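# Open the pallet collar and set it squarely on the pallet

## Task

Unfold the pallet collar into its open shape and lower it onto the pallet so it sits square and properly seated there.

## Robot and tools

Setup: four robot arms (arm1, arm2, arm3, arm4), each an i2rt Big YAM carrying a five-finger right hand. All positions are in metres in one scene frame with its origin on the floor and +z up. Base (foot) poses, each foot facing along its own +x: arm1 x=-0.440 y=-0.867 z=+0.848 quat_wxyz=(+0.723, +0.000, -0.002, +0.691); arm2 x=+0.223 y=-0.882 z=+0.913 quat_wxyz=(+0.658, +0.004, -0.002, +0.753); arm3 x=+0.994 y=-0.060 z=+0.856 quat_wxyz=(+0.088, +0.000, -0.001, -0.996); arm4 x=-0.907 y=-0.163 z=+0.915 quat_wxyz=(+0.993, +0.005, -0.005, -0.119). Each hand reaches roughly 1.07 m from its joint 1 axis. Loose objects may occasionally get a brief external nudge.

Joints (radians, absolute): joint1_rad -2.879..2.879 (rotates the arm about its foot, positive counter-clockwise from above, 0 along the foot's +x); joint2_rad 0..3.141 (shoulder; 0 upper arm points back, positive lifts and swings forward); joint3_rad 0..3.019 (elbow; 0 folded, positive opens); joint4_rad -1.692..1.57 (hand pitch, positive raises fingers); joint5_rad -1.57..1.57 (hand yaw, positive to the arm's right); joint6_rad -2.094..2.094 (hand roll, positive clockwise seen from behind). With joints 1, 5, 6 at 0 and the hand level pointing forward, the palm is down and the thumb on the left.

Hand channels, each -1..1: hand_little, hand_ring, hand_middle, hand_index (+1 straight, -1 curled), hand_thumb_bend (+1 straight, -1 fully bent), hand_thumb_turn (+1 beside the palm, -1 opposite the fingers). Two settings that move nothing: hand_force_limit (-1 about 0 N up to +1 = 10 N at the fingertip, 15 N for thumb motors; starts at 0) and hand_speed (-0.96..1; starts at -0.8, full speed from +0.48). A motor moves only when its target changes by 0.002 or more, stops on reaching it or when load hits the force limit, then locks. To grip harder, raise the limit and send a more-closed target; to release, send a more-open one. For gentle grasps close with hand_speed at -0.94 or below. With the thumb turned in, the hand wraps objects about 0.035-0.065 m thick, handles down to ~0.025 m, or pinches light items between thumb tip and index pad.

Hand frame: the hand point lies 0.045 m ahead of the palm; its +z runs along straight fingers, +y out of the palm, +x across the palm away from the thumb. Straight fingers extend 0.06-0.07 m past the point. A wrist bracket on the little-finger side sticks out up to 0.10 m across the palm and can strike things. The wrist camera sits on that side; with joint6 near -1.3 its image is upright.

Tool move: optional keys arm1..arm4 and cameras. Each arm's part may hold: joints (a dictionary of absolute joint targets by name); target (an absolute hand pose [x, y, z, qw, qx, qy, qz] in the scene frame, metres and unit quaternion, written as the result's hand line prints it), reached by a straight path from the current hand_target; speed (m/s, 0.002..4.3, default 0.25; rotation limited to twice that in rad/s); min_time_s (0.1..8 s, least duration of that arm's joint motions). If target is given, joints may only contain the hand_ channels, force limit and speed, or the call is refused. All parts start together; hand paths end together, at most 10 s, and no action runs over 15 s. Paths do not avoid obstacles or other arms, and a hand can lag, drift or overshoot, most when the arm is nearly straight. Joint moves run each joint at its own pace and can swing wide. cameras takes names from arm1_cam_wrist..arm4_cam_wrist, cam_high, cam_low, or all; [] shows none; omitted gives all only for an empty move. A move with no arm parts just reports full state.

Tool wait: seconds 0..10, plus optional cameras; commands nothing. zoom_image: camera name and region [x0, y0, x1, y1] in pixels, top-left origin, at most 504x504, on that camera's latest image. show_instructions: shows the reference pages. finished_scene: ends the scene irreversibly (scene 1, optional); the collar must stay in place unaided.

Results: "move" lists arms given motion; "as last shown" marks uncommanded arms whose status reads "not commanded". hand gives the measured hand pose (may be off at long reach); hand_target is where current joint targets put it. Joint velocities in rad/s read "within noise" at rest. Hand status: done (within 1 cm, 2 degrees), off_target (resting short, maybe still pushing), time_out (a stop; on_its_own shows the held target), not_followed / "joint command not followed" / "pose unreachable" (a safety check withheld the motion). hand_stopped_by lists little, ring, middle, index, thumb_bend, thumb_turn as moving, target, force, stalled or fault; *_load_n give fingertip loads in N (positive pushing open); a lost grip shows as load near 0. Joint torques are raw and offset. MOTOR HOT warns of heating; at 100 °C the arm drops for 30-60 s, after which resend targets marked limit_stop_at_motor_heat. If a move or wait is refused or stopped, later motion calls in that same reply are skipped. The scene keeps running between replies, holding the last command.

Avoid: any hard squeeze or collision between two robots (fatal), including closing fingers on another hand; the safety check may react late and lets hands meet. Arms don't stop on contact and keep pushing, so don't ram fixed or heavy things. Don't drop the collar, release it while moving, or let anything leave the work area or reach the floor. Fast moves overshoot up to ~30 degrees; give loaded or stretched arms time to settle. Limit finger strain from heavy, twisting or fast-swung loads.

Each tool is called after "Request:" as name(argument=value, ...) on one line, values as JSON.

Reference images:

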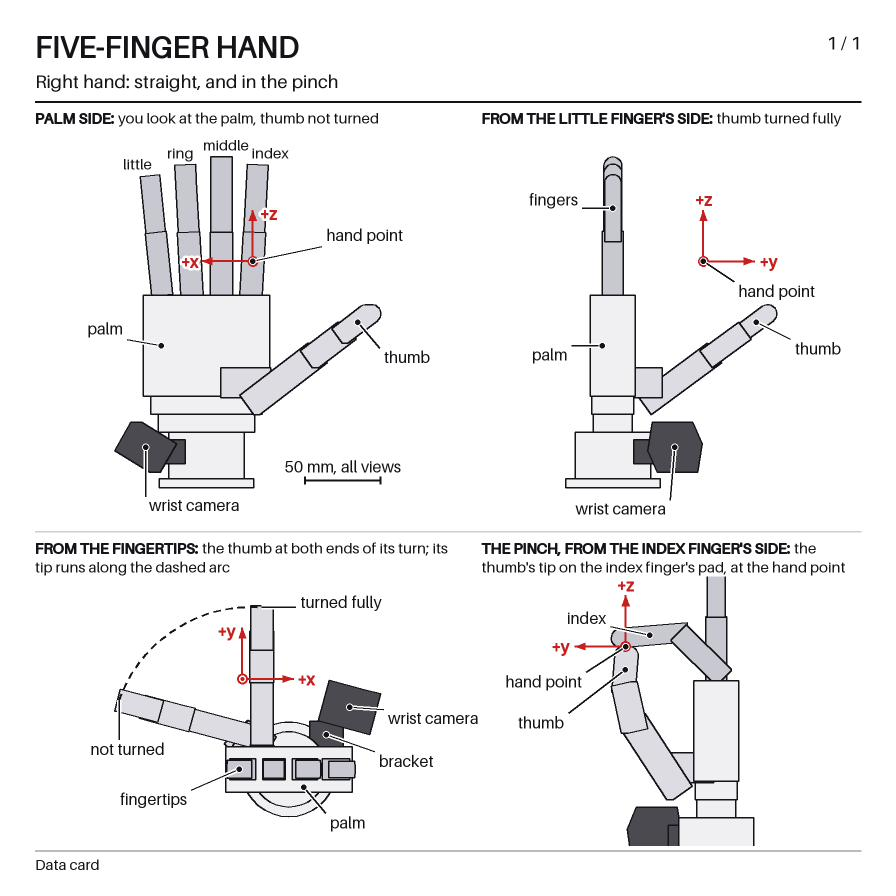

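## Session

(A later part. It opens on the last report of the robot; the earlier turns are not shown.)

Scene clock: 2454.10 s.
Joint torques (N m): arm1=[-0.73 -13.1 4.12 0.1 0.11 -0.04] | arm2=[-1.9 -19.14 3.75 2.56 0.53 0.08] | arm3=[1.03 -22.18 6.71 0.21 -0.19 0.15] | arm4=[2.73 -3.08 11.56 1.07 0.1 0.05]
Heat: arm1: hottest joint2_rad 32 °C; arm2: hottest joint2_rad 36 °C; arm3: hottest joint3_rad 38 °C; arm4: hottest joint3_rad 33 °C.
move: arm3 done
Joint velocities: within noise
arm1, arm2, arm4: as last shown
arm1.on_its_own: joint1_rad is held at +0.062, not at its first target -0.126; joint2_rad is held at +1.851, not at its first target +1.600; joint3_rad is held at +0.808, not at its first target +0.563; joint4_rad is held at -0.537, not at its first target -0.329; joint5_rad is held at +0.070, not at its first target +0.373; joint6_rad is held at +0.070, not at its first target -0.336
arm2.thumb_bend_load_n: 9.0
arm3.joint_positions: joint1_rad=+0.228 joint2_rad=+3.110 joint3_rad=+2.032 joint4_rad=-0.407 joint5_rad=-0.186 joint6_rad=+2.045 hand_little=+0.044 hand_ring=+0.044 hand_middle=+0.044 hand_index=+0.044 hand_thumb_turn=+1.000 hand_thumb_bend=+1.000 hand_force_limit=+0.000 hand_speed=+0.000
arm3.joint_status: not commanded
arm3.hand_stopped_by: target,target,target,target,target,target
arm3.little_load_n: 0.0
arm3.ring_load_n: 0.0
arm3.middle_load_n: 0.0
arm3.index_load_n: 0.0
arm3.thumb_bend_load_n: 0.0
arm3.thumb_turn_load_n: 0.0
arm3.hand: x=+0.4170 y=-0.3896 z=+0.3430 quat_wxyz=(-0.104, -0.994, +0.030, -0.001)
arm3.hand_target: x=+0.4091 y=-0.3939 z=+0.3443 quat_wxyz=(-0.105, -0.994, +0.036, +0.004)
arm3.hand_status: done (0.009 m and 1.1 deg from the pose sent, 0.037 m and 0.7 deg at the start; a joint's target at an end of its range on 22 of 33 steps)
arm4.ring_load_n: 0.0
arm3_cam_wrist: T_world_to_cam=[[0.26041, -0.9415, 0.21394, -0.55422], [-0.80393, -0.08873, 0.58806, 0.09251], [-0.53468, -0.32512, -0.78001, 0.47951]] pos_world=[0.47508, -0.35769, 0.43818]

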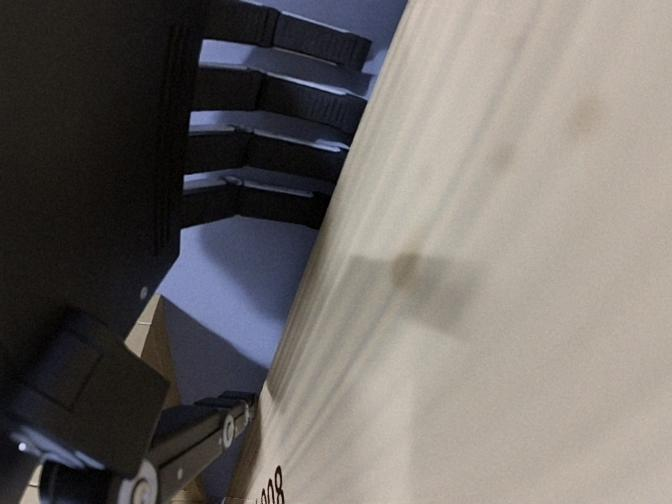

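Request:
move(arm3={"target": [0.4080, -0.4150, 0.344, 0.1044, 0.9938, -0.0390, -0.0041], "speed": 0.08}, cameras=["arm3_cam_wrist"])

Request:
zoom_image(camera="arm3_cam_wrist", region=[180, 0, 480, 300])

Scene clock: 2463.17 s.
Joint torques (N m): arm1=[-0.56 -13.51 4.01 0.17 0.07 -0.02] | arm2=[-2.02 -19.19 3.82 2.51 0.52 0.08] | arm3=[1.49 -22.24 7.41 0.39 -0.43 0.08] | arm4=[2.61 -3.08 11.47 1.11 0.09 0.04]
Heat: arm1: hottest joint2_rad 32 °C; arm2: hottest joint2_rad 36 °C; arm3: hottest joint3_rad 38 °C; arm4: hottest joint3_rad 33 °C.
move: arm3 off_target
Joint velocities: within noise
arm1, arm2: as last shown
arm1.middle_load_n: 0.5
arm1.on_its_own: joint1_rad is held at +0.062, not at its first target -0.126; joint2_rad is held at +1.851, not at its first target +1.600; joint3_rad is held at +0.808, not at its first target +0.563; joint4_rad is held at -0.537, not at its first target -0.329; joint5_rad is held at +0.070, not at its first target +0.373; joint6_rad is held at +0.070, not at its first target -0.336
arm2.thumb_bend_load_n: 9.5
arm2.hand: x=-0.0669 y=-0.5248 z=+0.4697 quat_wxyz=(+0.032, +0.999, -0.030, +0.011)
arm2.hand_target: x=-0.0759 y=-0.5052 z=+0.4672 quat_wxyz=(+0.000, +1.000, -0.030, +0.000)
arm3.joint_positions: joint1_rad=+0.242 joint2_rad=+3.126 joint3_rad=+2.081 joint4_rad=-0.448 joint5_rad=-0.186 joint6_rad=+2.054 hand_little=+0.044 hand_ring=+0.044 hand_middle=+0.044 hand_index=+0.044 hand_thumb_turn=+1.000 hand_thumb_bend=+1.000 hand_force_limit=+0.000 hand_speed=+0.000
arm3.joint_status: not commanded
arm3.hand_stopped_by: target,target,target,target,target,target
arm3.little_load_n: 0.5
arm3.ring_load_n: 0.0
arm3.middle_load_n: 0.0
arm3.index_load_n: 0.0
arm3.thumb_bend_load_n: 0.0
arm3.thumb_turn_load_n: 0.0
arm3.hand: x=+0.4133 y=-0.4007 z=+0.3429 quat_wxyz=(-0.102, -0.994, +0.028, -0.005)
arm3.hand_target: x=+0.4084 y=-0.4146 z=+0.3446 quat_wxyz=(-0.107, -0.994, +0.022, +0.001)
arm3.hand_status: off_target (0.015 m and 1.6 deg from the pose sent, 0.027 m and 1.1 deg at the start; a joint's target at an end of its range on 33 of 33 steps)
arm4.joint_positions: joint1_rad=+0.490 joint2_rad=+0.794 joint3_rad=+1.262 joint4_rad=-1.085 joint5_rad=+0.004 joint6_rad=+1.476 hand_little=+1.000 hand_ring=+1.000 hand_middle=+1.000 hand_index=+1.000 hand_thumb_turn=-1.000 hand_thumb_bend=+1.000 hand_force_limit=+1.000 hand_speed=+0.000
arm4.joint_status: not commanded
arm4.hand_stopped_by: target,target,target,target,target,target
arm4.little_load_n: 0.0
arm4.ring_load_n: 0.0
arm4.middle_load_n: 0.0
arm4.index_load_n: 0.0
arm4.thumb_bend_load_n: 0.0
arm4.thumb_turn_load_n: -0.5
arm4.hand: x=-0.5605 y=-0.0137 z=+1.4051 quat_wxyz=(-0.463, +0.150, -0.873, -0.037)
arm4.hand_target: x=-0.5632 y=-0.0113 z=+1.4215 quat_wxyz=(-0.470, +0.150, -0.869, -0.040)
arm4.hand_status: not commanded
arm3_cam_wrist: T_world_to_cam=[[0.2636, -0.94088, 0.21274, -0.5644], [-0.80801, -0.09489, 0.58147, 0.09012], [-0.52691, -0.32517, -0.78526, 0.47236]] pos_world=[0.47047, -0.36888, 0.4386]

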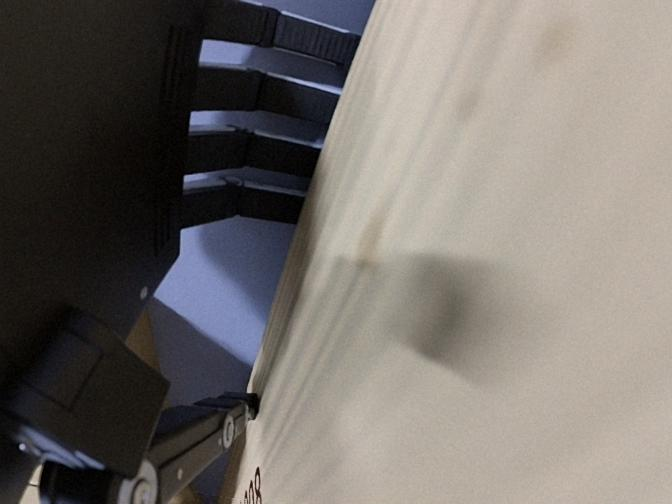

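Scaled by 1.680 from the camera's image (finer frame: 960x720).

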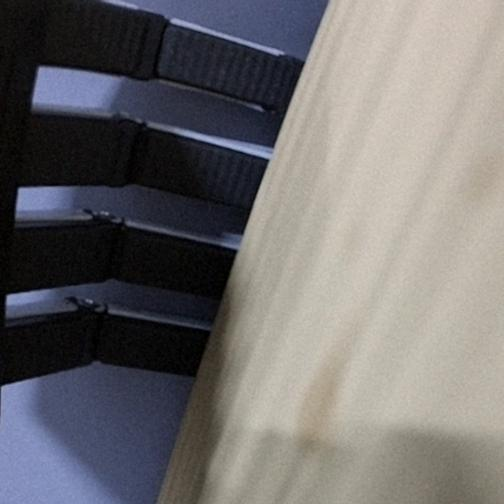

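Request:
move(arm3={"target": [0.4080, -0.4330, 0.344, 0.1044, 0.9942, -0.0260, -0.0027], "speed": 0.08}, cameras=["arm3_cam_wrist"])

Request:
zoom_image(camera="arm3_cam_wrist", region=[180, 0, 480, 300])

Scene clock: 2471.40 s.
Joint torques (N m): arm1=[-0.32 -13.57 4.11 0.14 0.13 -0.04] | arm2=[-1.96 -18.73 3.7 2.58 0.53 0.08] | arm3=[3.02 -22.59 8.61 0.79 -0.54 0.04] | arm4=[2.49 -2.84 11.43 1.05 0.09 0.05]
Heat: arm1: hottest joint2_rad 32 °C; arm2: hottest joint2_rad 36 °C; arm3: hottest joint3_rad 39 °C; arm4: hottest joint3_rad 33 °C.
move: arm3 off_target
Joint velocities: within noise
arm1, arm2, arm4: as last shown
arm1.little_load_n: 0.5
arm1.middle_load_n: 0.0
arm1.thumb_turn_load_n: -0.5
arm1.on_its_own: joint1_rad is held at +0.062, not at its first target -0.126; joint2_rad is held at +1.851, not at its first target +1.600; joint3_rad is held at +0.808, not at its first target +0.563; joint4_rad is held at -0.537, not at its first target -0.329; joint5_rad is held at +0.070, not at its first target +0.373; joint6_rad is held at +0.070, not at its first target -0.336
arm3.joint_positions: joint1_rad=+0.247 joint2_rad=+3.126 joint3_rad=+2.090 joint4_rad=-0.464 joint5_rad=-0.175 joint6_rad=+2.058 hand_little=+0.044 hand_ring=+0.044 hand_middle=+0.044 hand_index=+0.044 hand_thumb_turn=+1.000 hand_thumb_bend=+1.000 hand_force_limit=+0.000 hand_speed=+0.000
arm3.joint_status: not commanded
arm3.hand_stopped_by: target,target,target,target,target,target
arm3.little_load_n: 0.0
arm3.ring_load_n: 0.0
arm3.middle_load_n: 0.0
arm3.index_load_n: 0.0
arm3.thumb_bend_load_n: 0.0
arm3.thumb_turn_load_n: 0.0
arm3.hand: x=+0.4136 y=-0.4021 z=+0.3428 quat_wxyz=(-0.095, -0.995, +0.028, -0.007)
arm3.hand_target: x=+0.4100 y=-0.4316 z=+0.3467 quat_wxyz=(-0.106, -0.994, +0.010, +0.006)
arm3.hand_status: off_target (0.031 m and 1.5 deg from the pose sent, 0.033 m and 1.0 deg at the start; a joint's target at an end of its range on 29 of 29 steps)
arm4.thumb_turn_load_n: 0.0
arm3_cam_wrist: T_world_to_cam=[[0.26351, -0.94348, 0.20103, -0.5627], [-0.8102, -0.10335, 0.57697, 0.08922], [-0.52359, -0.31491, -0.79164, 0.47693]] pos_world=[0.47027, -0.37148, 0.4392]

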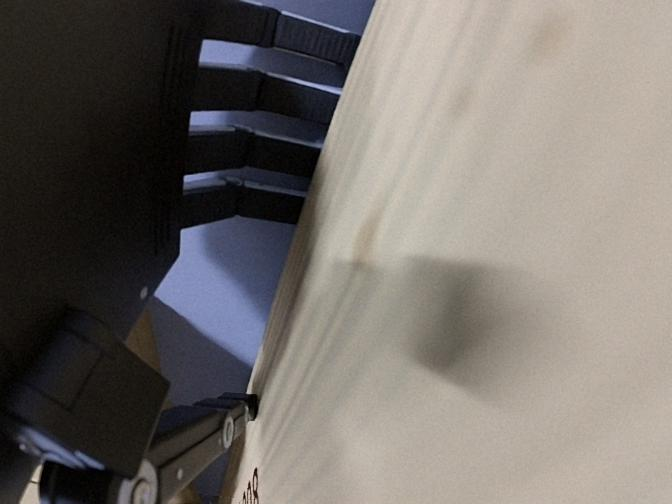

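Scaled by 1.680 from the camera's image (finer frame: 960x720).

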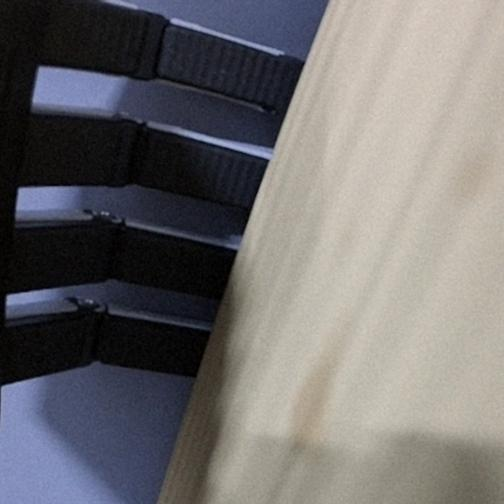

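Request:
move(arm3={"target": [0.4080, -0.4000, 0.344, 0.1044, 0.9942, -0.0260, -0.0027], "speed": 0.08, "joints": {"hand_thumb_bend": 0.0}})

Request:
move(arm3={"target": [0.4060, -0.4260, 0.344, 0.1044, 0.9942, -0.0260, -0.0027], "speed": 0.08}, cameras=["arm3_cam_wrist"])

Request:
zoom_image(camera="arm3_cam_wrist", region=[160, 0, 460, 300])

Scene clock: 2480.67 s.
Joint torques (N m): arm1=[-0.44 -13.57 4.16 0.12 0.1 -0.04] | arm2=[-2.02 -19.08 3.75 2.5 0.55 0.07] | arm3=[-0.85 -23.53 4.26 1.07 -0.42 -0.09] | arm4=[2.67 -2.9 11.49 1.03 0.1 0.04]
Heat: arm1: hottest joint2_rad 32 °C; arm2: hottest joint2_rad 36 °C; arm3: hottest joint3_rad 38 °C; arm4: hottest joint3_rad 33 °C.
move: arm3 done
Joint velocities: within noise
arm1, arm2, arm4: as last shown
arm1.little_load_n: 0.0
arm1.thumb_bend_load_n: -0.5
arm1.thumb_turn_load_n: 0.0
arm1.on_its_own: joint1_rad is held at +0.062, not at its first target -0.126; joint2_rad is held at +1.851, not at its first target +1.600; joint3_rad is held at +0.808, not at its first target +0.563; joint4_rad is held at -0.537, not at its first target -0.329; joint5_rad is held at +0.070, not at its first target +0.373; joint6_rad is held at +0.070, not at its first target -0.336
arm3.joint_positions: joint1_rad=+0.246 joint2_rad=+3.126 joint3_rad=+2.086 joint4_rad=-0.445 joint5_rad=-0.181 joint6_rad=+2.058 hand_little=+0.044 hand_ring=+0.044 hand_middle=+0.044 hand_index=+0.044 hand_thumb_turn=+1.000 hand_thumb_bend=+0.000 hand_force_limit=+0.000 hand_speed=+0.000
arm3.joint_status: all done
arm3.hand_stopped_by: target,target,target,target,target,target
arm3.little_load_n: 0.0
arm3.ring_load_n: 0.0
arm3.middle_load_n: 0.0
arm3.index_load_n: 0.0
arm3.thumb_bend_load_n: 0.0
arm3.thumb_turn_load_n: 0.0
arm3.hand: x=+0.4112 y=-0.4034 z=+0.3437 quat_wxyz=(-0.101, -0.994, +0.028, -0.001)
arm3.hand_target: x=+0.4080 y=-0.3999 z=+0.3440 quat_wxyz=(-0.104, -0.994, +0.026, +0.003)
arm3.hand_status: done (0.005 m and 0.6 deg from the pose sent, 0.006 m and 1.6 deg at the start)
arm4.thumb_turn_load_n: -0.5
pictures: none

Scene clock: 2481.63 s.
Joint torques (N m): arm1=[-0.26 -13.57 4.08 0.09 0.09 -0.03] | arm2=[-2.08 -18.78 3.7 2.52 0.49 0.08] | arm3=[1.61 -22.3 7.45 0.38 -0.23 0.03] | arm4=[2.78 -2.73 11.45 1.16 0.09 0.03]
Heat: arm1: hottest joint2_rad 32 °C; arm2: hottest joint2_rad 36 °C; arm3: hottest joint3_rad 38 °C; arm4: hottest joint3_rad 33 °C.
move: arm3 off_target
Joint velocities: within noise
arm1, arm2, arm4: as last shown
arm1.thumb_bend_load_n: 0.0
arm1.on_its_own: joint1_rad is held at +0.062, not at its first target -0.126; joint2_rad is held at +1.851, not at its first target +1.600; joint3_rad is held at +0.808, not at its first target +0.563; joint4_rad is held at -0.537, not at its first target -0.329; joint5_rad is held at +0.070, not at its first target +0.373; joint6_rad is held at +0.070, not at its first target -0.336
arm2.joint_positions: joint1_rad=+0.412 joint2_rad=+2.821 joint3_rad=+1.518 joint4_rad=-0.342 joint5_rad=-0.016 joint6_rad=+0.605 hand_little=+1.000 hand_ring=+1.000 hand_middle=+1.000 hand_index=+1.000 hand_thumb_turn=-1.000 hand_thumb_bend=-0.370 hand_force_limit=+1.000 hand_speed=-0.500
arm2.hand: x=-0.0669 y=-0.5250 z=+0.4697 quat_wxyz=(+0.031, +0.999, -0.029, +0.011)
arm2.hand_target: x=-0.0760 y=-0.5052 z=+0.4671 quat_wxyz=(+0.001, +1.000, -0.030, +0.000)
arm3.joint_positions: joint1_rad=+0.251 joint2_rad=+3.126 joint3_rad=+2.100 joint4_rad=-0.454 joint5_rad=-0.180 joint6_rad=+2.058 hand_little=+0.044 hand_ring=+0.044 hand_middle=+0.044 hand_index=+0.044 hand_thumb_turn=+1.000 hand_thumb_bend=+0.000 hand_force_limit=+0.000 hand_speed=+0.000
arm3.joint_status: not commanded
arm3.hand_stopped_by: target,target,target,target,target,target
arm3.little_load_n: 0.0
arm3.ring_load_n: 0.0
arm3.middle_load_n: 0.0
arm3.index_load_n: 0.5
arm3.thumb_bend_load_n: -0.5
arm3.thumb_turn_load_n: 0.0
arm3.hand: x=+0.4075 y=-0.4085 z=+0.3468 quat_wxyz=(-0.102, -0.994, +0.025, +0.001)
arm3.hand_target: x=+0.4070 y=-0.4250 z=+0.3460 quat_wxyz=(-0.105, -0.994, +0.015, +0.007)
arm3.hand_status: off_target (0.018 m and 0.4 deg from the pose sent, 0.023 m and 0.6 deg at the start; a joint's target at an end of its range on 24 of 29 steps)
arm3_cam_wrist: T_world_to_cam=[[0.27049, -0.93966, 0.20947, -0.57214], [-0.80041, -0.0986, 0.59128, 0.07433], [-0.53495, -0.3276, -0.77878, 0.46981]] pos_world=[0.46558, -0.37638, 0.44178]

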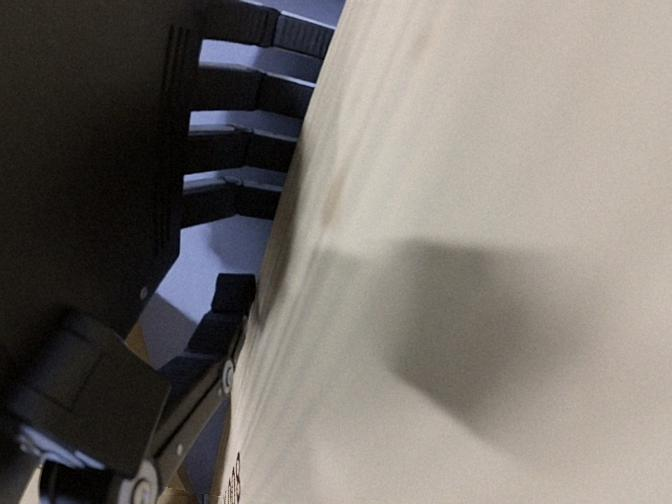

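Scaled by 1.680 from the camera's image (finer frame: 960x720).

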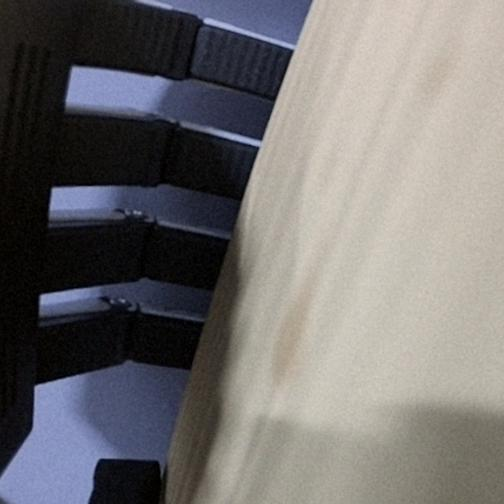

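Request:
move(cameras=["all"])

Scene clock: 2506.67 s.
Joint torques (N m): arm1=[-0.26 -13.22 4.11 0.14 0.11 0] | arm2=[-1.96 -19.08 3.79 2.62 0.49 0.05] | arm3=[1.85 -22.18 7.61 0.36 -0.19 0.03] | arm4=[2.73 -3.08 11.51 1.06 0.1 0.04]
Heat: arm1: hottest joint2_rad 32 °C; arm2: hottest joint2_rad 36 °C; arm3: hottest joint3_rad 38 °C; arm4: hottest joint3_rad 33 °C.
Joint velocities: within noise
arm1.joint_positions: joint1_rad=+0.062 joint2_rad=+1.852 joint3_rad=+0.808 joint4_rad=-0.537 joint5_rad=+0.069 joint6_rad=+0.070 hand_little=+1.000 hand_ring=+1.000 hand_middle=+1.000 hand_index=+1.000 hand_thumb_turn=-1.000 hand_thumb_bend=+0.990 hand_force_limit=+0.600 hand_speed=-0.700
arm1.joint_status: not commanded
arm1.hand_stopped_by: target,target,target,target,target,target
arm1.little_load_n: 0.0
arm1.ring_load_n: 0.0
arm1.middle_load_n: 0.0
arm1.index_load_n: 0.0
arm1.thumb_bend_load_n: 0.0
arm1.thumb_turn_load_n: 0.0
arm1.on_its_own: joint1_rad is held at +0.062, not at its first target -0.126; joint2_rad is held at +1.851, not at its first target +1.600; joint3_rad is held at +0.808, not at its first target +0.563; joint4_rad is held at -0.537, not at its first target -0.329; joint5_rad is held at +0.070, not at its first target +0.373; joint6_rad is held at +0.070, not at its first target -0.336
arm1.hand: x=-0.4659 y=-0.5437 z=+0.7243 quat_wxyz=(+0.002, +0.999, -0.026, +0.036) (m; scene frame)
arm1.hand_target: x=-0.4659 y=-0.5437 z=+0.7243 quat_wxyz=(+0.002, +0.999, -0.026, +0.036) (m; scene frame)
arm1.hand_status: not commanded
arm2.joint_positions: joint1_rad=+0.412 joint2_rad=+2.821 joint3_rad=+1.518 joint4_rad=-0.342 joint5_rad=-0.016 joint6_rad=+0.605 hand_little=+1.000 hand_ring=+1.000 hand_middle=+1.000 hand_index=+1.000 hand_thumb_turn=-1.000 hand_thumb_bend=-0.370 hand_force_limit=+1.000 hand_speed=-0.500
arm2.joint_status: not commanded
arm2.hand_stopped_by: target,target,target,target,force,target
arm2.little_load_n: 0.0
arm2.ring_load_n: -0.5
arm2.middle_load_n: 0.0
arm2.index_load_n: -0.5
arm2.thumb_bend_load_n: 9.5
arm2.thumb_turn_load_n: 1.0
arm2.hand: x=-0.0669 y=-0.5250 z=+0.4697 quat_wxyz=(+0.031, +0.999, -0.029, +0.011) (m; scene frame)
arm2.hand_target: x=-0.0760 y=-0.5052 z=+0.4671 quat_wxyz=(+0.001, +1.000, -0.030, +0.000) (m; scene frame)
arm2.hand_status: not commanded
arm3.joint_positions: joint1_rad=+0.251 joint2_rad=+3.126 joint3_rad=+2.100 joint4_rad=-0.454 joint5_rad=-0.180 joint6_rad=+2.058 hand_little=+0.044 hand_ring=+0.044 hand_middle=+0.044 hand_index=+0.044 hand_thumb_turn=+1.000 hand_thumb_bend=+0.000 hand_force_limit=+0.000 hand_speed=+0.000
arm3.joint_status: not commanded
arm3.hand_stopped_by: target,target,target,target,target,target
arm3.little_load_n: 0.0
arm3.ring_load_n: 0.0
arm3.middle_load_n: 0.5
arm3.index_load_n: 0.0
arm3.thumb_bend_load_n: 0.0
arm3.thumb_turn_load_n: 0.0
arm3.hand: x=+0.4075 y=-0.4085 z=+0.3468 quat_wxyz=(-0.102, -0.994, +0.025, +0.001) (m; scene frame)
arm3.hand_target: x=+0.4070 y=-0.4250 z=+0.3460 quat_wxyz=(-0.105, -0.994, +0.015, +0.007) (m; scene frame)
arm3.hand_status: off_target (0.018 m and 0.4 deg from the pose sent, 0.023 m and 0.6 deg at the start; a joint's target at an end of its range on 24 of 29 steps)
arm4.joint_positions: joint1_rad=+0.490 joint2_rad=+0.794 joint3_rad=+1.262 joint4_rad=-1.085 joint5_rad=+0.004 joint6_rad=+1.476 hand_little=+1.000 hand_ring=+1.000 hand_middle=+1.000 hand_index=+1.000 hand_thumb_turn=-1.000 hand_thumb_bend=+1.000 hand_force_limit=+1.000 hand_speed=+0.000
arm4.joint_status: not commanded
arm4.hand_stopped_by: target,target,target,target,target,target
arm4.little_load_n: 0.0
arm4.ring_load_n: 0.0
arm4.middle_load_n: 0.0
arm4.index_load_n: 0.0
arm4.thumb_bend_load_n: 0.0
arm4.thumb_turn_load_n: -0.5
arm4.hand: x=-0.5605 y=-0.0137 z=+1.4051 quat_wxyz=(-0.463, +0.150, -0.873, -0.037) (m; scene frame)
arm4.hand_target: x=-0.5632 y=-0.0113 z=+1.4215 quat_wxyz=(-0.470, +0.150, -0.869, -0.040) (m; scene frame)
arm4.hand_status: not commanded
pictures: arm1_cam_wrist, arm2_cam_wrist, arm3_cam_wrist, arm4_cam_wrist, cam_high, cam_low
camera_calibration:
arm1_cam_wrist: T_world_to_cam=[[0.21724, -0.97562, -0.03129, -0.40125], [-0.86453, -0.20719, 0.4579, -0.8469], [-0.45321, -0.07242, -0.88845, 0.51099]] pos_world=[-0.41341, -0.52993, 0.82923]
arm2_cam_wrist: T_world_to_cam=[[0.20499, -0.97593, 0.07438, -0.536], [-0.86074, -0.14357, 0.48838, -0.36029], [-0.46594, -0.16413, -0.86946, 0.40673]] pos_world=[-0.01073, -0.50807, 0.56946]
arm3_cam_wrist: T_world_to_cam=[[0.27049, -0.93966, 0.20947, -0.57214], [-0.80041, -0.0986, 0.59128, 0.07433], [-0.53495, -0.3276, -0.77878, 0.46981]] pos_world=[0.46558, -0.37638, 0.44178]
arm4_cam_wrist: T_world_to_cam=[[-0.44689, 0.84056, -0.30617, 0.18729], [-0.01941, 0.33306, 0.94271, -1.32947], [0.89438, 0.42723, -0.13253, 0.80704]] pos_world=[-0.6639, -0.05943, 1.41759]

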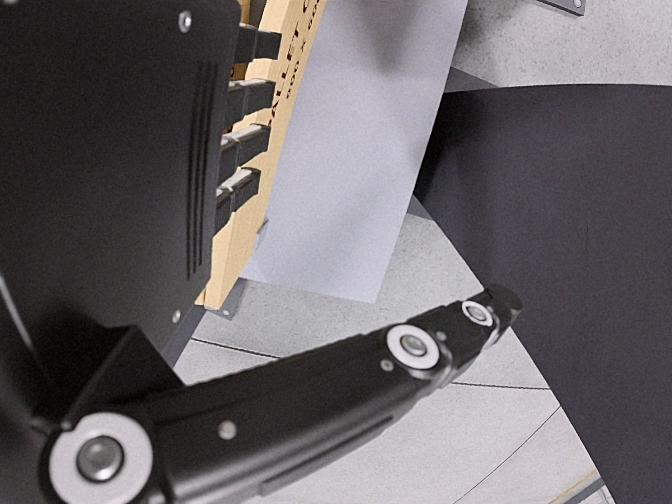

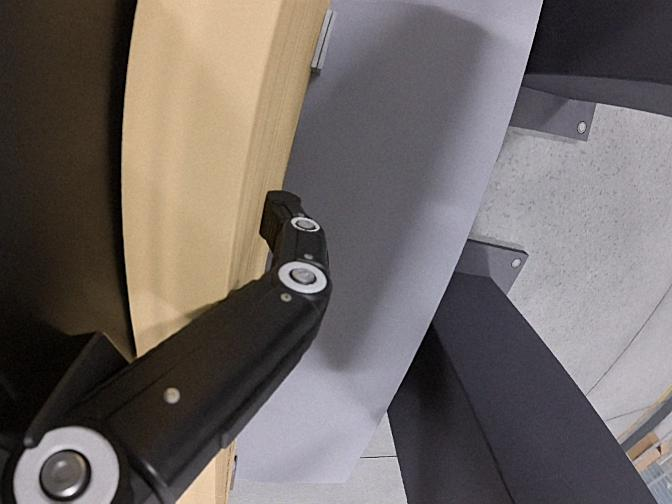

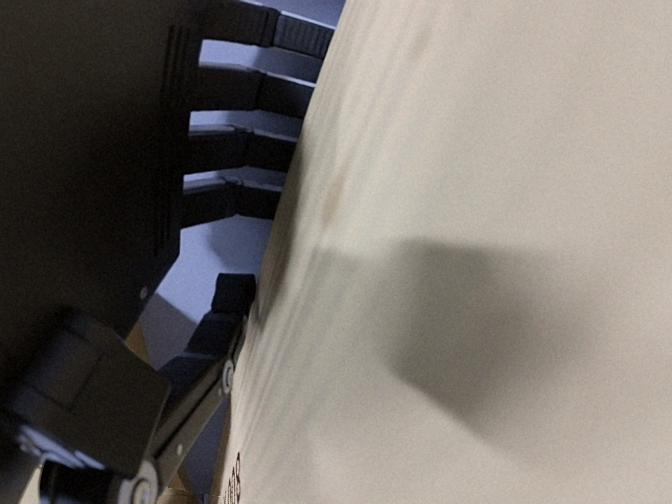

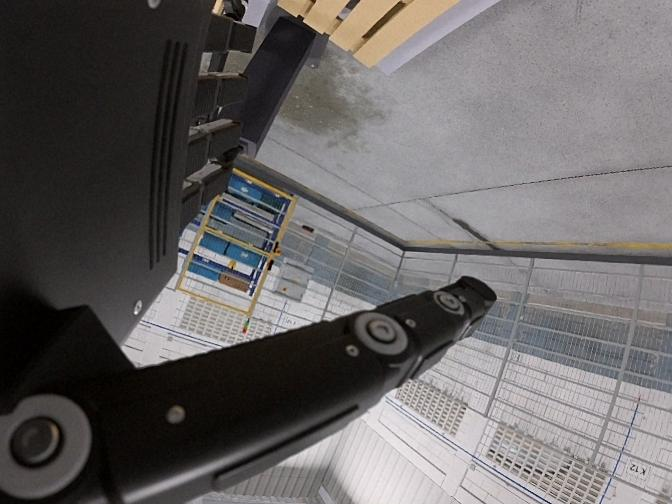

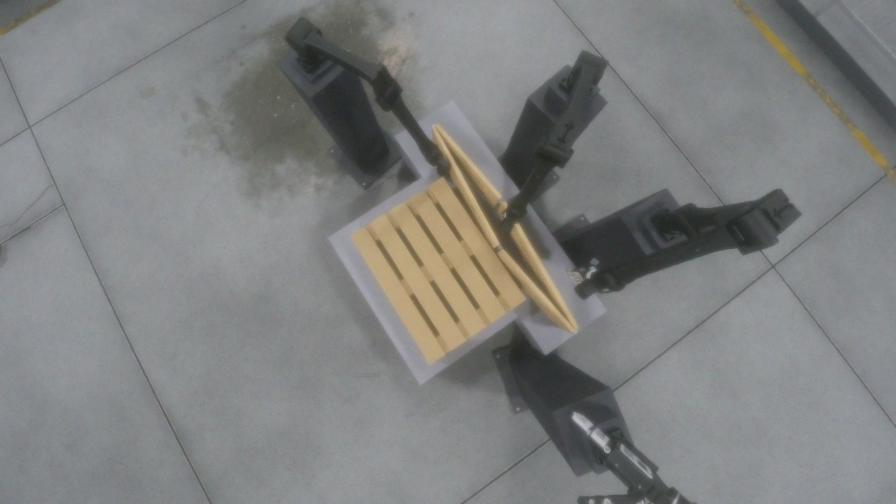

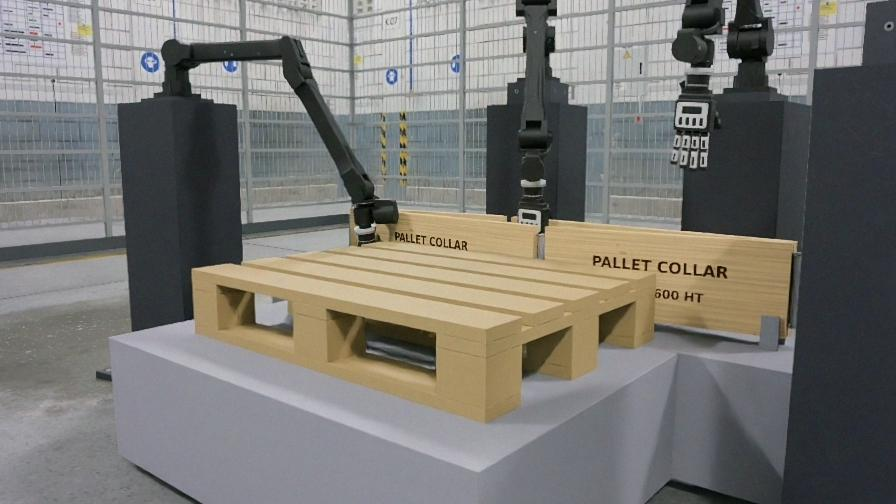

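Request:
move(arm3={"target": [0.407, -0.440, 0.345, 0.1043, 0.9927, -0.0607, -0.0064], "speed": 0.05}, cameras=["arm3_cam_wrist"])

Scene clock: 2519.63 s.
Joint torques (N m): arm1=[-0.44 -13.45 4.05 0.16 0.09 -0.03] | arm2=[-2.02 -19.08 3.71 2.54 0.51 0.09] | arm3=[2.37 -22.3 8.01 0.9 -0.36 0.09] | arm4=[2.67 -2.96 11.48 1.09 0.11 0.07]
Heat: arm1: hottest joint2_rad 32 °C; arm2: hottest joint2_rad 36 °C; arm3: hottest joint3_rad 38 °C; arm4: hottest joint3_rad 34 °C.
move: arm3 off_target
Joint velocities: within noise
arm1, arm2, arm4: as last shown
arm1.on_its_own: joint1_rad is held at +0.062, not at its first target -0.126; joint2_rad is held at +1.851, not at its first target +1.600; joint3_rad is held at +0.808, not at its first target +0.563; joint4_rad is held at -0.537, not at its first target -0.329; joint5_rad is held at +0.070, not at its first target +0.373; joint6_rad is held at +0.070, not at its first target -0.336
arm2.ring_load_n: 0.0
arm2.index_load_n: 0.0
arm3.joint_positions: joint1_rad=+0.252 joint2_rad=+3.126 joint3_rad=+2.100 joint4_rad=-0.454 joint5_rad=-0.180 joint6_rad=+2.058 hand_little=+0.044 hand_ring=+0.044 hand_middle=+0.044 hand_index=+0.044 hand_thumb_turn=+1.000 hand_thumb_bend=+0.000 hand_force_limit=+0.000 hand_speed=+0.000
arm3.joint_status: not commanded
arm3.hand_stopped_by: target,target,target,target,target,target
arm3.little_load_n: 0.0
arm3.ring_load_n: 0.0
arm3.middle_load_n: 0.0
arm3.index_load_n: 0.5
arm3.thumb_bend_load_n: 0.0
arm3.thumb_turn_load_n: 0.0
arm3.hand: x=+0.4078 y=-0.4095 z=+0.3469 quat_wxyz=(-0.102, -0.994, +0.025, +0.001)
arm3.hand_target: x=+0.4091 y=-0.4384 z=+0.3484 quat_wxyz=(-0.110, -0.994, +0.005, +0.012)
arm3.hand_status: off_target (0.031 m and 4.2 deg from the pose sent, 0.031 m and 4.1 deg at the start; a joint's target at an end of its range on 43 of 43 steps)
arm4.little_load_n: -0.5
arm3_cam_wrist: T_world_to_cam=[[0.27194, -0.93923, 0.20952, -0.57364], [-0.80007, -0.09968, 0.59157, 0.07381], [-0.53473, -0.3285, -0.77856, 0.46926]] pos_world=[0.46598, -0.37727, 0.44188]

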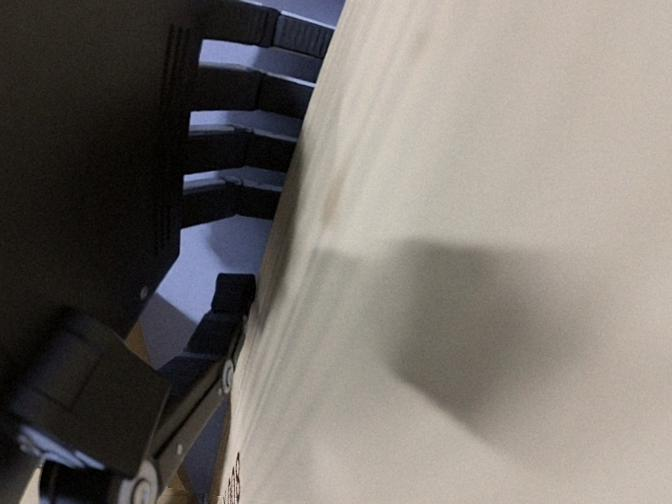

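Request:
zoom_image(camera="arm3_cam_wrist", region=[140, 0, 360, 504])

Request:
move(cameras=["cam_low", "arm1_cam_wrist", "cam_high"])

Request:
zoom_image(camera="cam_low", region=[320, 180, 560, 280])

Scaled by 1.000.

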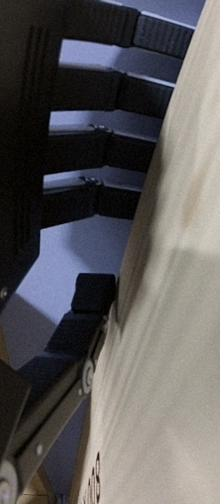

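Scene clock: 2535.60 s.
Joint torques (N m): arm1=[-0.38 -13.27 3.97 0.2 0.1 -0.01] | arm2=[-1.96 -18.84 3.81 2.54 0.48 0.08] | arm3=[3.08 -22.01 7.69 0.8 -0.35 0.03] | arm4=[2.55 -3.14 11.47 1.11 0.1 0.04]
Heat: arm1: hottest joint2_rad 32 °C; arm2: hottest joint2_rad 36 °C; arm3: hottest joint3_rad 38 °C; arm4: hottest joint3_rad 34 °C.
Joint velocities: within noise
arm1.joint_positions: joint1_rad=+0.062 joint2_rad=+1.852 joint3_rad=+0.808 joint4_rad=-0.537 joint5_rad=+0.069 joint6_rad=+0.070 hand_little=+1.000 hand_ring=+1.000 hand_middle=+1.000 hand_index=+1.000 hand_thumb_turn=-1.000 hand_thumb_bend=+0.990 hand_force_limit=+0.600 hand_speed=-0.700
arm1.joint_status: not commanded
arm1.hand_stopped_by: target,target,target,target,target,target
arm1.little_load_n: 0.0
arm1.ring_load_n: 0.0
arm1.middle_load_n: 0.0
arm1.index_load_n: 0.0
arm1.thumb_bend_load_n: 0.0
arm1.thumb_turn_load_n: 0.0
arm1.on_its_own: joint1_rad is held at +0.062, not at its first target -0.126; joint2_rad is held at +1.851, not at its first target +1.600; joint3_rad is held at +0.808, not at its first target +0.563; joint4_rad is held at -0.537, not at its first target -0.329; joint5_rad is held at +0.070, not at its first target +0.373; joint6_rad is held at +0.070, not at its first target -0.336
arm1.hand: x=-0.4659 y=-0.5437 z=+0.7243 quat_wxyz=(+0.002, +0.999, -0.026, +0.036) (m; scene frame)
arm1.hand_target: x=-0.4659 y=-0.5437 z=+0.7243 quat_wxyz=(+0.002, +0.999, -0.026, +0.036) (m; scene frame)
arm1.hand_status: not commanded
arm2.joint_positions: joint1_rad=+0.412 joint2_rad=+2.821 joint3_rad=+1.518 joint4_rad=-0.342 joint5_rad=-0.016 joint6_rad=+0.605 hand_little=+1.000 hand_ring=+1.000 hand_middle=+1.000 hand_index=+1.000 hand_thumb_turn=-1.000 hand_thumb_bend=-0.370 hand_force_limit=+1.000 hand_speed=-0.500
arm2.joint_status: not commanded
arm2.hand_stopped_by: target,target,target,target,force,target
arm2.little_load_n: 0.0
arm2.ring_load_n: 0.0
arm2.middle_load_n: 0.0
arm2.index_load_n: 0.0
arm2.thumb_bend_load_n: 9.5
arm2.thumb_turn_load_n: 1.0
arm2.hand: x=-0.0669 y=-0.5250 z=+0.4697 quat_wxyz=(+0.031, +0.999, -0.029, +0.011) (m; scene frame)
arm2.hand_target: x=-0.0760 y=-0.5052 z=+0.4671 quat_wxyz=(+0.001, +1.000, -0.030, +0.000) (m; scene frame)
arm2.hand_status: not commanded
arm3.joint_positions: joint1_rad=+0.252 joint2_rad=+3.126 joint3_rad=+2.100 joint4_rad=-0.454 joint5_rad=-0.180 joint6_rad=+2.058 hand_little=+0.044 hand_ring=+0.044 hand_middle=+0.044 hand_index=+0.044 hand_thumb_turn=+1.000 hand_thumb_bend=+0.000 hand_force_limit=+0.000 hand_speed=+0.000
arm3.joint_status: not commanded
arm3.hand_stopped_by: target,target,target,target,target,target
arm3.little_load_n: 0.0
arm3.ring_load_n: 0.0
arm3.middle_load_n: 0.0
arm3.index_load_n: 0.0
arm3.thumb_bend_load_n: -0.5
arm3.thumb_turn_load_n: 0.0
arm3.hand: x=+0.4078 y=-0.4095 z=+0.3469 quat_wxyz=(-0.102, -0.994, +0.025, +0.001) (m; scene frame)
arm3.hand_target: x=+0.4091 y=-0.4384 z=+0.3484 quat_wxyz=(-0.110, -0.994, +0.005, +0.012) (m; scene frame)
arm3.hand_status: off_target (0.031 m and 4.2 deg from the pose sent, 0.031 m and 4.1 deg at the start; a joint's target at an end of its range on 43 of 43 steps)
arm4.joint_positions: joint1_rad=+0.490 joint2_rad=+0.794 joint3_rad=+1.262 joint4_rad=-1.085 joint5_rad=+0.004 joint6_rad=+1.476 hand_little=+1.000 hand_ring=+1.000 hand_middle=+1.000 hand_index=+1.000 hand_thumb_turn=-1.000 hand_thumb_bend=+1.000 hand_force_limit=+1.000 hand_speed=+0.000
arm4.joint_status: not commanded
arm4.hand_stopped_by: target,target,target,target,target,target
arm4.little_load_n: 0.0
arm4.ring_load_n: 0.0
arm4.middle_load_n: 0.0
arm4.index_load_n: 0.0
arm4.thumb_bend_load_n: 0.0
arm4.thumb_turn_load_n: 0.0
arm4.hand: x=-0.5605 y=-0.0137 z=+1.4051 quat_wxyz=(-0.463, +0.150, -0.873, -0.037) (m; scene frame)
arm4.hand_target: x=-0.5632 y=-0.0113 z=+1.4215 quat_wxyz=(-0.470, +0.150, -0.869, -0.040) (m; scene frame)
arm4.hand_status: not commanded
pictures: arm1_cam_wrist, cam_high, cam_low
camera_calibration:
arm1_cam_wrist: T_world_to_cam=[[0.21724, -0.97562, -0.03129, -0.40125], [-0.86453, -0.20719, 0.4579, -0.8469], [-0.45321, -0.07242, -0.88845, 0.51099]] pos_world=[-0.41341, -0.52993, 0.82923]

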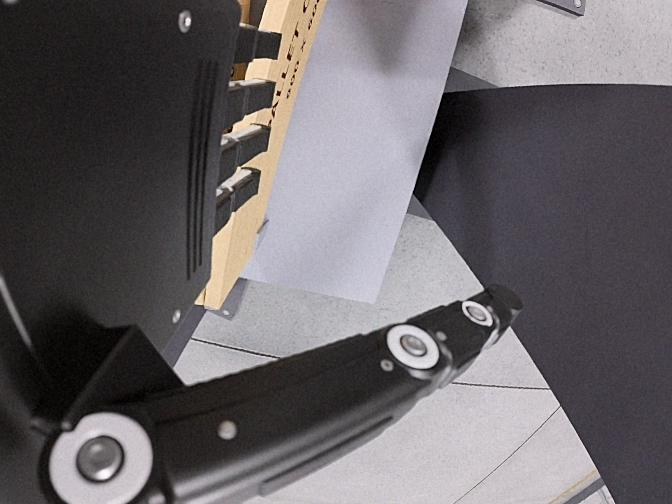

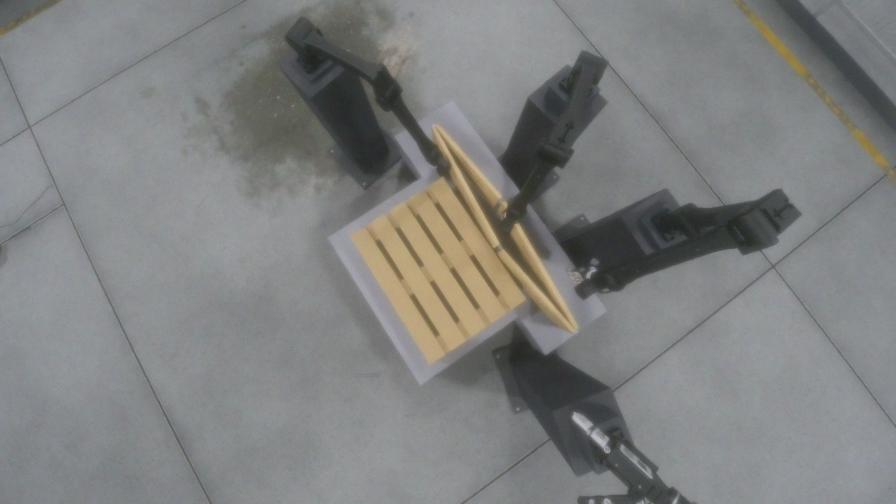

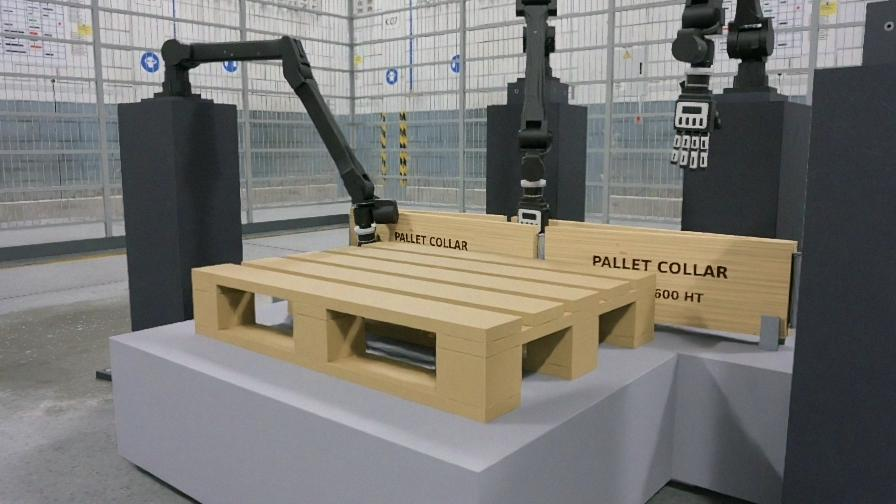

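Scaled by 2.100 from the camera's image (finer frame: 1280x720).

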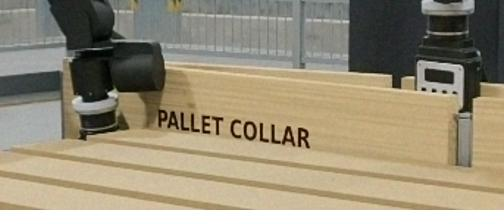

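Request:
move(arm3={"target": [0.407, -0.440, 0.339, 0.1043, 0.9927, -0.0607, -0.0064], "speed": 0.05}, cameras=["arm3_cam_wrist"])

Scene clock: 2552.73 s.
Joint torques (N m): arm1=[-0.79 -13.45 4.01 0.21 0.12 -0.02] | arm2=[-1.85 -18.78 3.81 2.61 0.5 0.08] | arm3=[2.9 -21.83 6.75 1.33 -0.2 0.06] | arm4=[2.61 -2.9 11.54 1.18 0.1 0.07]
Heat: arm1: hottest joint2_rad 32 °C; arm2: hottest joint2_rad 36 °C; arm3: hottest joint3_rad 38 °C; arm4: hottest joint3_rad 34 °C.
move: arm3 off_target
Joint velocities: within noise
arm1, arm2, arm4: as last shown
arm1.index_load_n: 0.5
arm1.on_its_own: joint1_rad is held at +0.062, not at its first target -0.126; joint2_rad is held at +1.851, not at its first target +1.600; joint3_rad is held at +0.808, not at its first target +0.563; joint4_rad is held at -0.537, not at its first target -0.329; joint5_rad is held at +0.070, not at its first target +0.373; joint6_rad is held at +0.070, not at its first target -0.336
arm2.hand_target: x=-0.0759 y=-0.5052 z=+0.4671 quat_wxyz=(+0.001, +1.000, -0.030, +0.000)
arm3.joint_positions: joint1_rad=+0.253 joint2_rad=+3.126 joint3_rad=+2.100 joint4_rad=-0.437 joint5_rad=-0.167 joint6_rad=+2.058 hand_little=+0.044 hand_ring=+0.044 hand_middle=+0.044 hand_index=+0.044 hand_thumb_turn=+1.000 hand_thumb_bend=+0.000 hand_force_limit=+0.000 hand_speed=+0.000
arm3.joint_status: not commanded
arm3.hand_stopped_by: target,target,target,target,target,target
arm3.little_load_n: 0.0
arm3.ring_load_n: 0.0
arm3.middle_load_n: 0.0
arm3.index_load_n: 0.0
arm3.thumb_bend_load_n: -0.5
arm3.thumb_turn_load_n: 0.0
arm3.hand: x=+0.4029 y=-0.4093 z=+0.3474 quat_wxyz=(-0.100, -0.995, +0.024, +0.012)
arm3.hand_target: x=+0.4102 y=-0.4373 z=+0.3454 quat_wxyz=(-0.106, -0.994, +0.003, +0.022)
arm3.hand_status: off_target (0.032 m and 4.3 deg from the pose sent, 0.032 m and 4.2 deg at the start; a joint's target at an end of its range on 49 of 49 steps)
arm4.thumb_turn_load_n: -0.5
arm3_cam_wrist: T_world_to_cam=[[0.27535, -0.94049, 0.19917, -0.57049], [-0.78746, -0.10181, 0.60789, 0.05799], [-0.55144, -0.32422, -0.76863, 0.4721]] pos_world=[0.46308, -0.37758, 0.44124]

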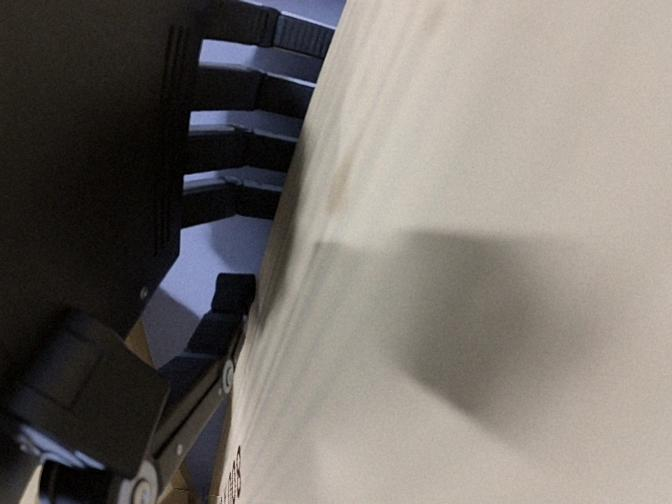

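Request:
move(arm1={"joints": {"hand_speed": 0.0, "hand_force_limit": 0.0, "hand_little": 0.043, "hand_ring": 0.043, "hand_middle": 0.043, "hand_index": 0.043, "hand_thumb_turn": 1.0, "hand_thumb_bend": 0.0}, "target": [-0.555, -0.40, 0.70, 0.1041, 0.9907, 0.0867, 0.0091], "speed": 0.15}, cameras=["arm1_cam_wrist", "cam_low"])

Scene clock: 2636.30 s.
Joint torques (N m): arm1=[0.15 -19.78 7.82 -0.9 -0.09 -0.18] | arm2=[-2.14 -18.73 3.7 2.59 0.51 0.06] | arm3=[3.08 -22.07 6.65 1.22 -0.22 0.03] | arm4=[2.55 -3.08 11.48 1.18 0.11 0.04]
Heat: arm1: hottest joint2_rad 32 °C; arm2: hottest joint2_rad 36 °C; arm3: hottest joint3_rad 37 °C; arm4: hottest joint3_rad 34 °C.
move: arm1 off_target
Joint velocities: within noise
arm1.joint_positions: joint1_rad=+0.219 joint2_rad=+2.281 joint3_rad=+1.481 joint4_rad=-0.993 joint5_rad=+0.000 joint6_rad=+0.015 hand_little=+0.044 hand_ring=+0.044 hand_middle=+0.044 hand_index=+0.044 hand_thumb_turn=+1.000 hand_thumb_bend=+0.000 hand_force_limit=+0.000 hand_speed=+0.000
arm1.joint_status: all done
arm1.hand_stopped_by: target,target,target,target,target,target
arm1.little_load_n: 0.5
arm1.ring_load_n: 0.0
arm1.middle_load_n: 0.0
arm1.index_load_n: 0.0
arm1.thumb_bend_load_n: 0.0
arm1.thumb_turn_load_n: 0.0
arm1.hand: x=-0.5512 y=-0.4108 z=+0.6991 quat_wxyz=(+0.110, +0.991, +0.078, +0.012)
arm1.hand_target: x=-0.5549 y=-0.4001 z=+0.7001 quat_wxyz=(+0.104, +0.991, +0.087, +0.009)
arm1.hand_status: off_target (0.011 m and 1.2 deg from the pose sent, 0.171 m and 17.8 deg at the start)
arm2, arm3, arm4: as last shown
arm3.joint_positions: joint1_rad=+0.253 joint2_rad=+3.126 joint3_rad=+2.100 joint4_rad=-0.436 joint5_rad=-0.167 joint6_rad=+2.058 hand_little=+0.044 hand_ring=+0.044 hand_middle=+0.044 hand_index=+0.044 hand_thumb_turn=+1.000 hand_thumb_bend=+0.000 hand_force_limit=+0.000 hand_speed=+0.000
arm3.hand: x=+0.4028 y=-0.4094 z=+0.3474 quat_wxyz=(-0.100, -0.995, +0.024, +0.012)
arm4.thumb_turn_load_n: 0.0
arm1_cam_wrist: T_world_to_cam=[[0.41127, -0.8971, 0.16146, -0.24946], [-0.78907, -0.26171, 0.55577, -0.93092], [-0.45632, -0.35597, -0.81551, 0.29045]] pos_world=[-0.49943, -0.36404, 0.79451]

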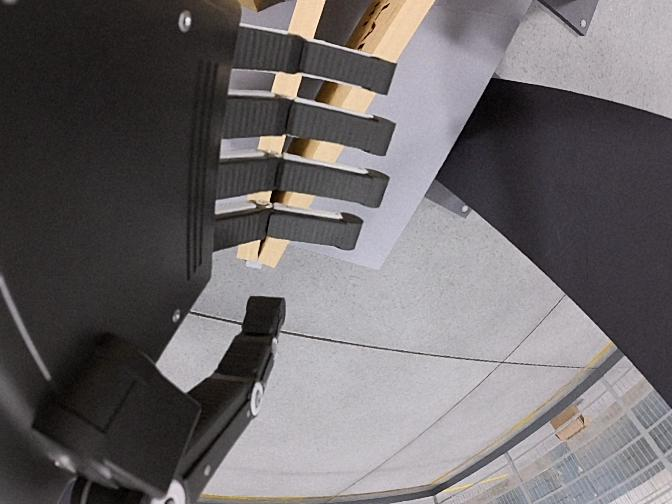

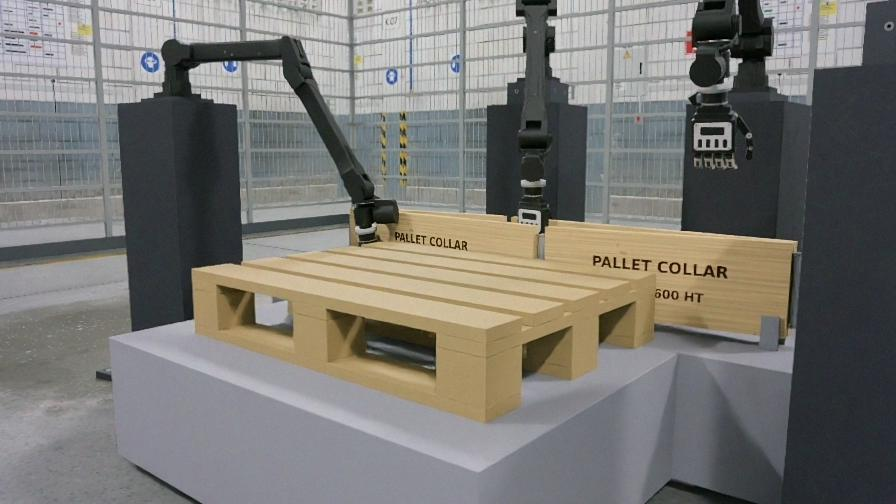

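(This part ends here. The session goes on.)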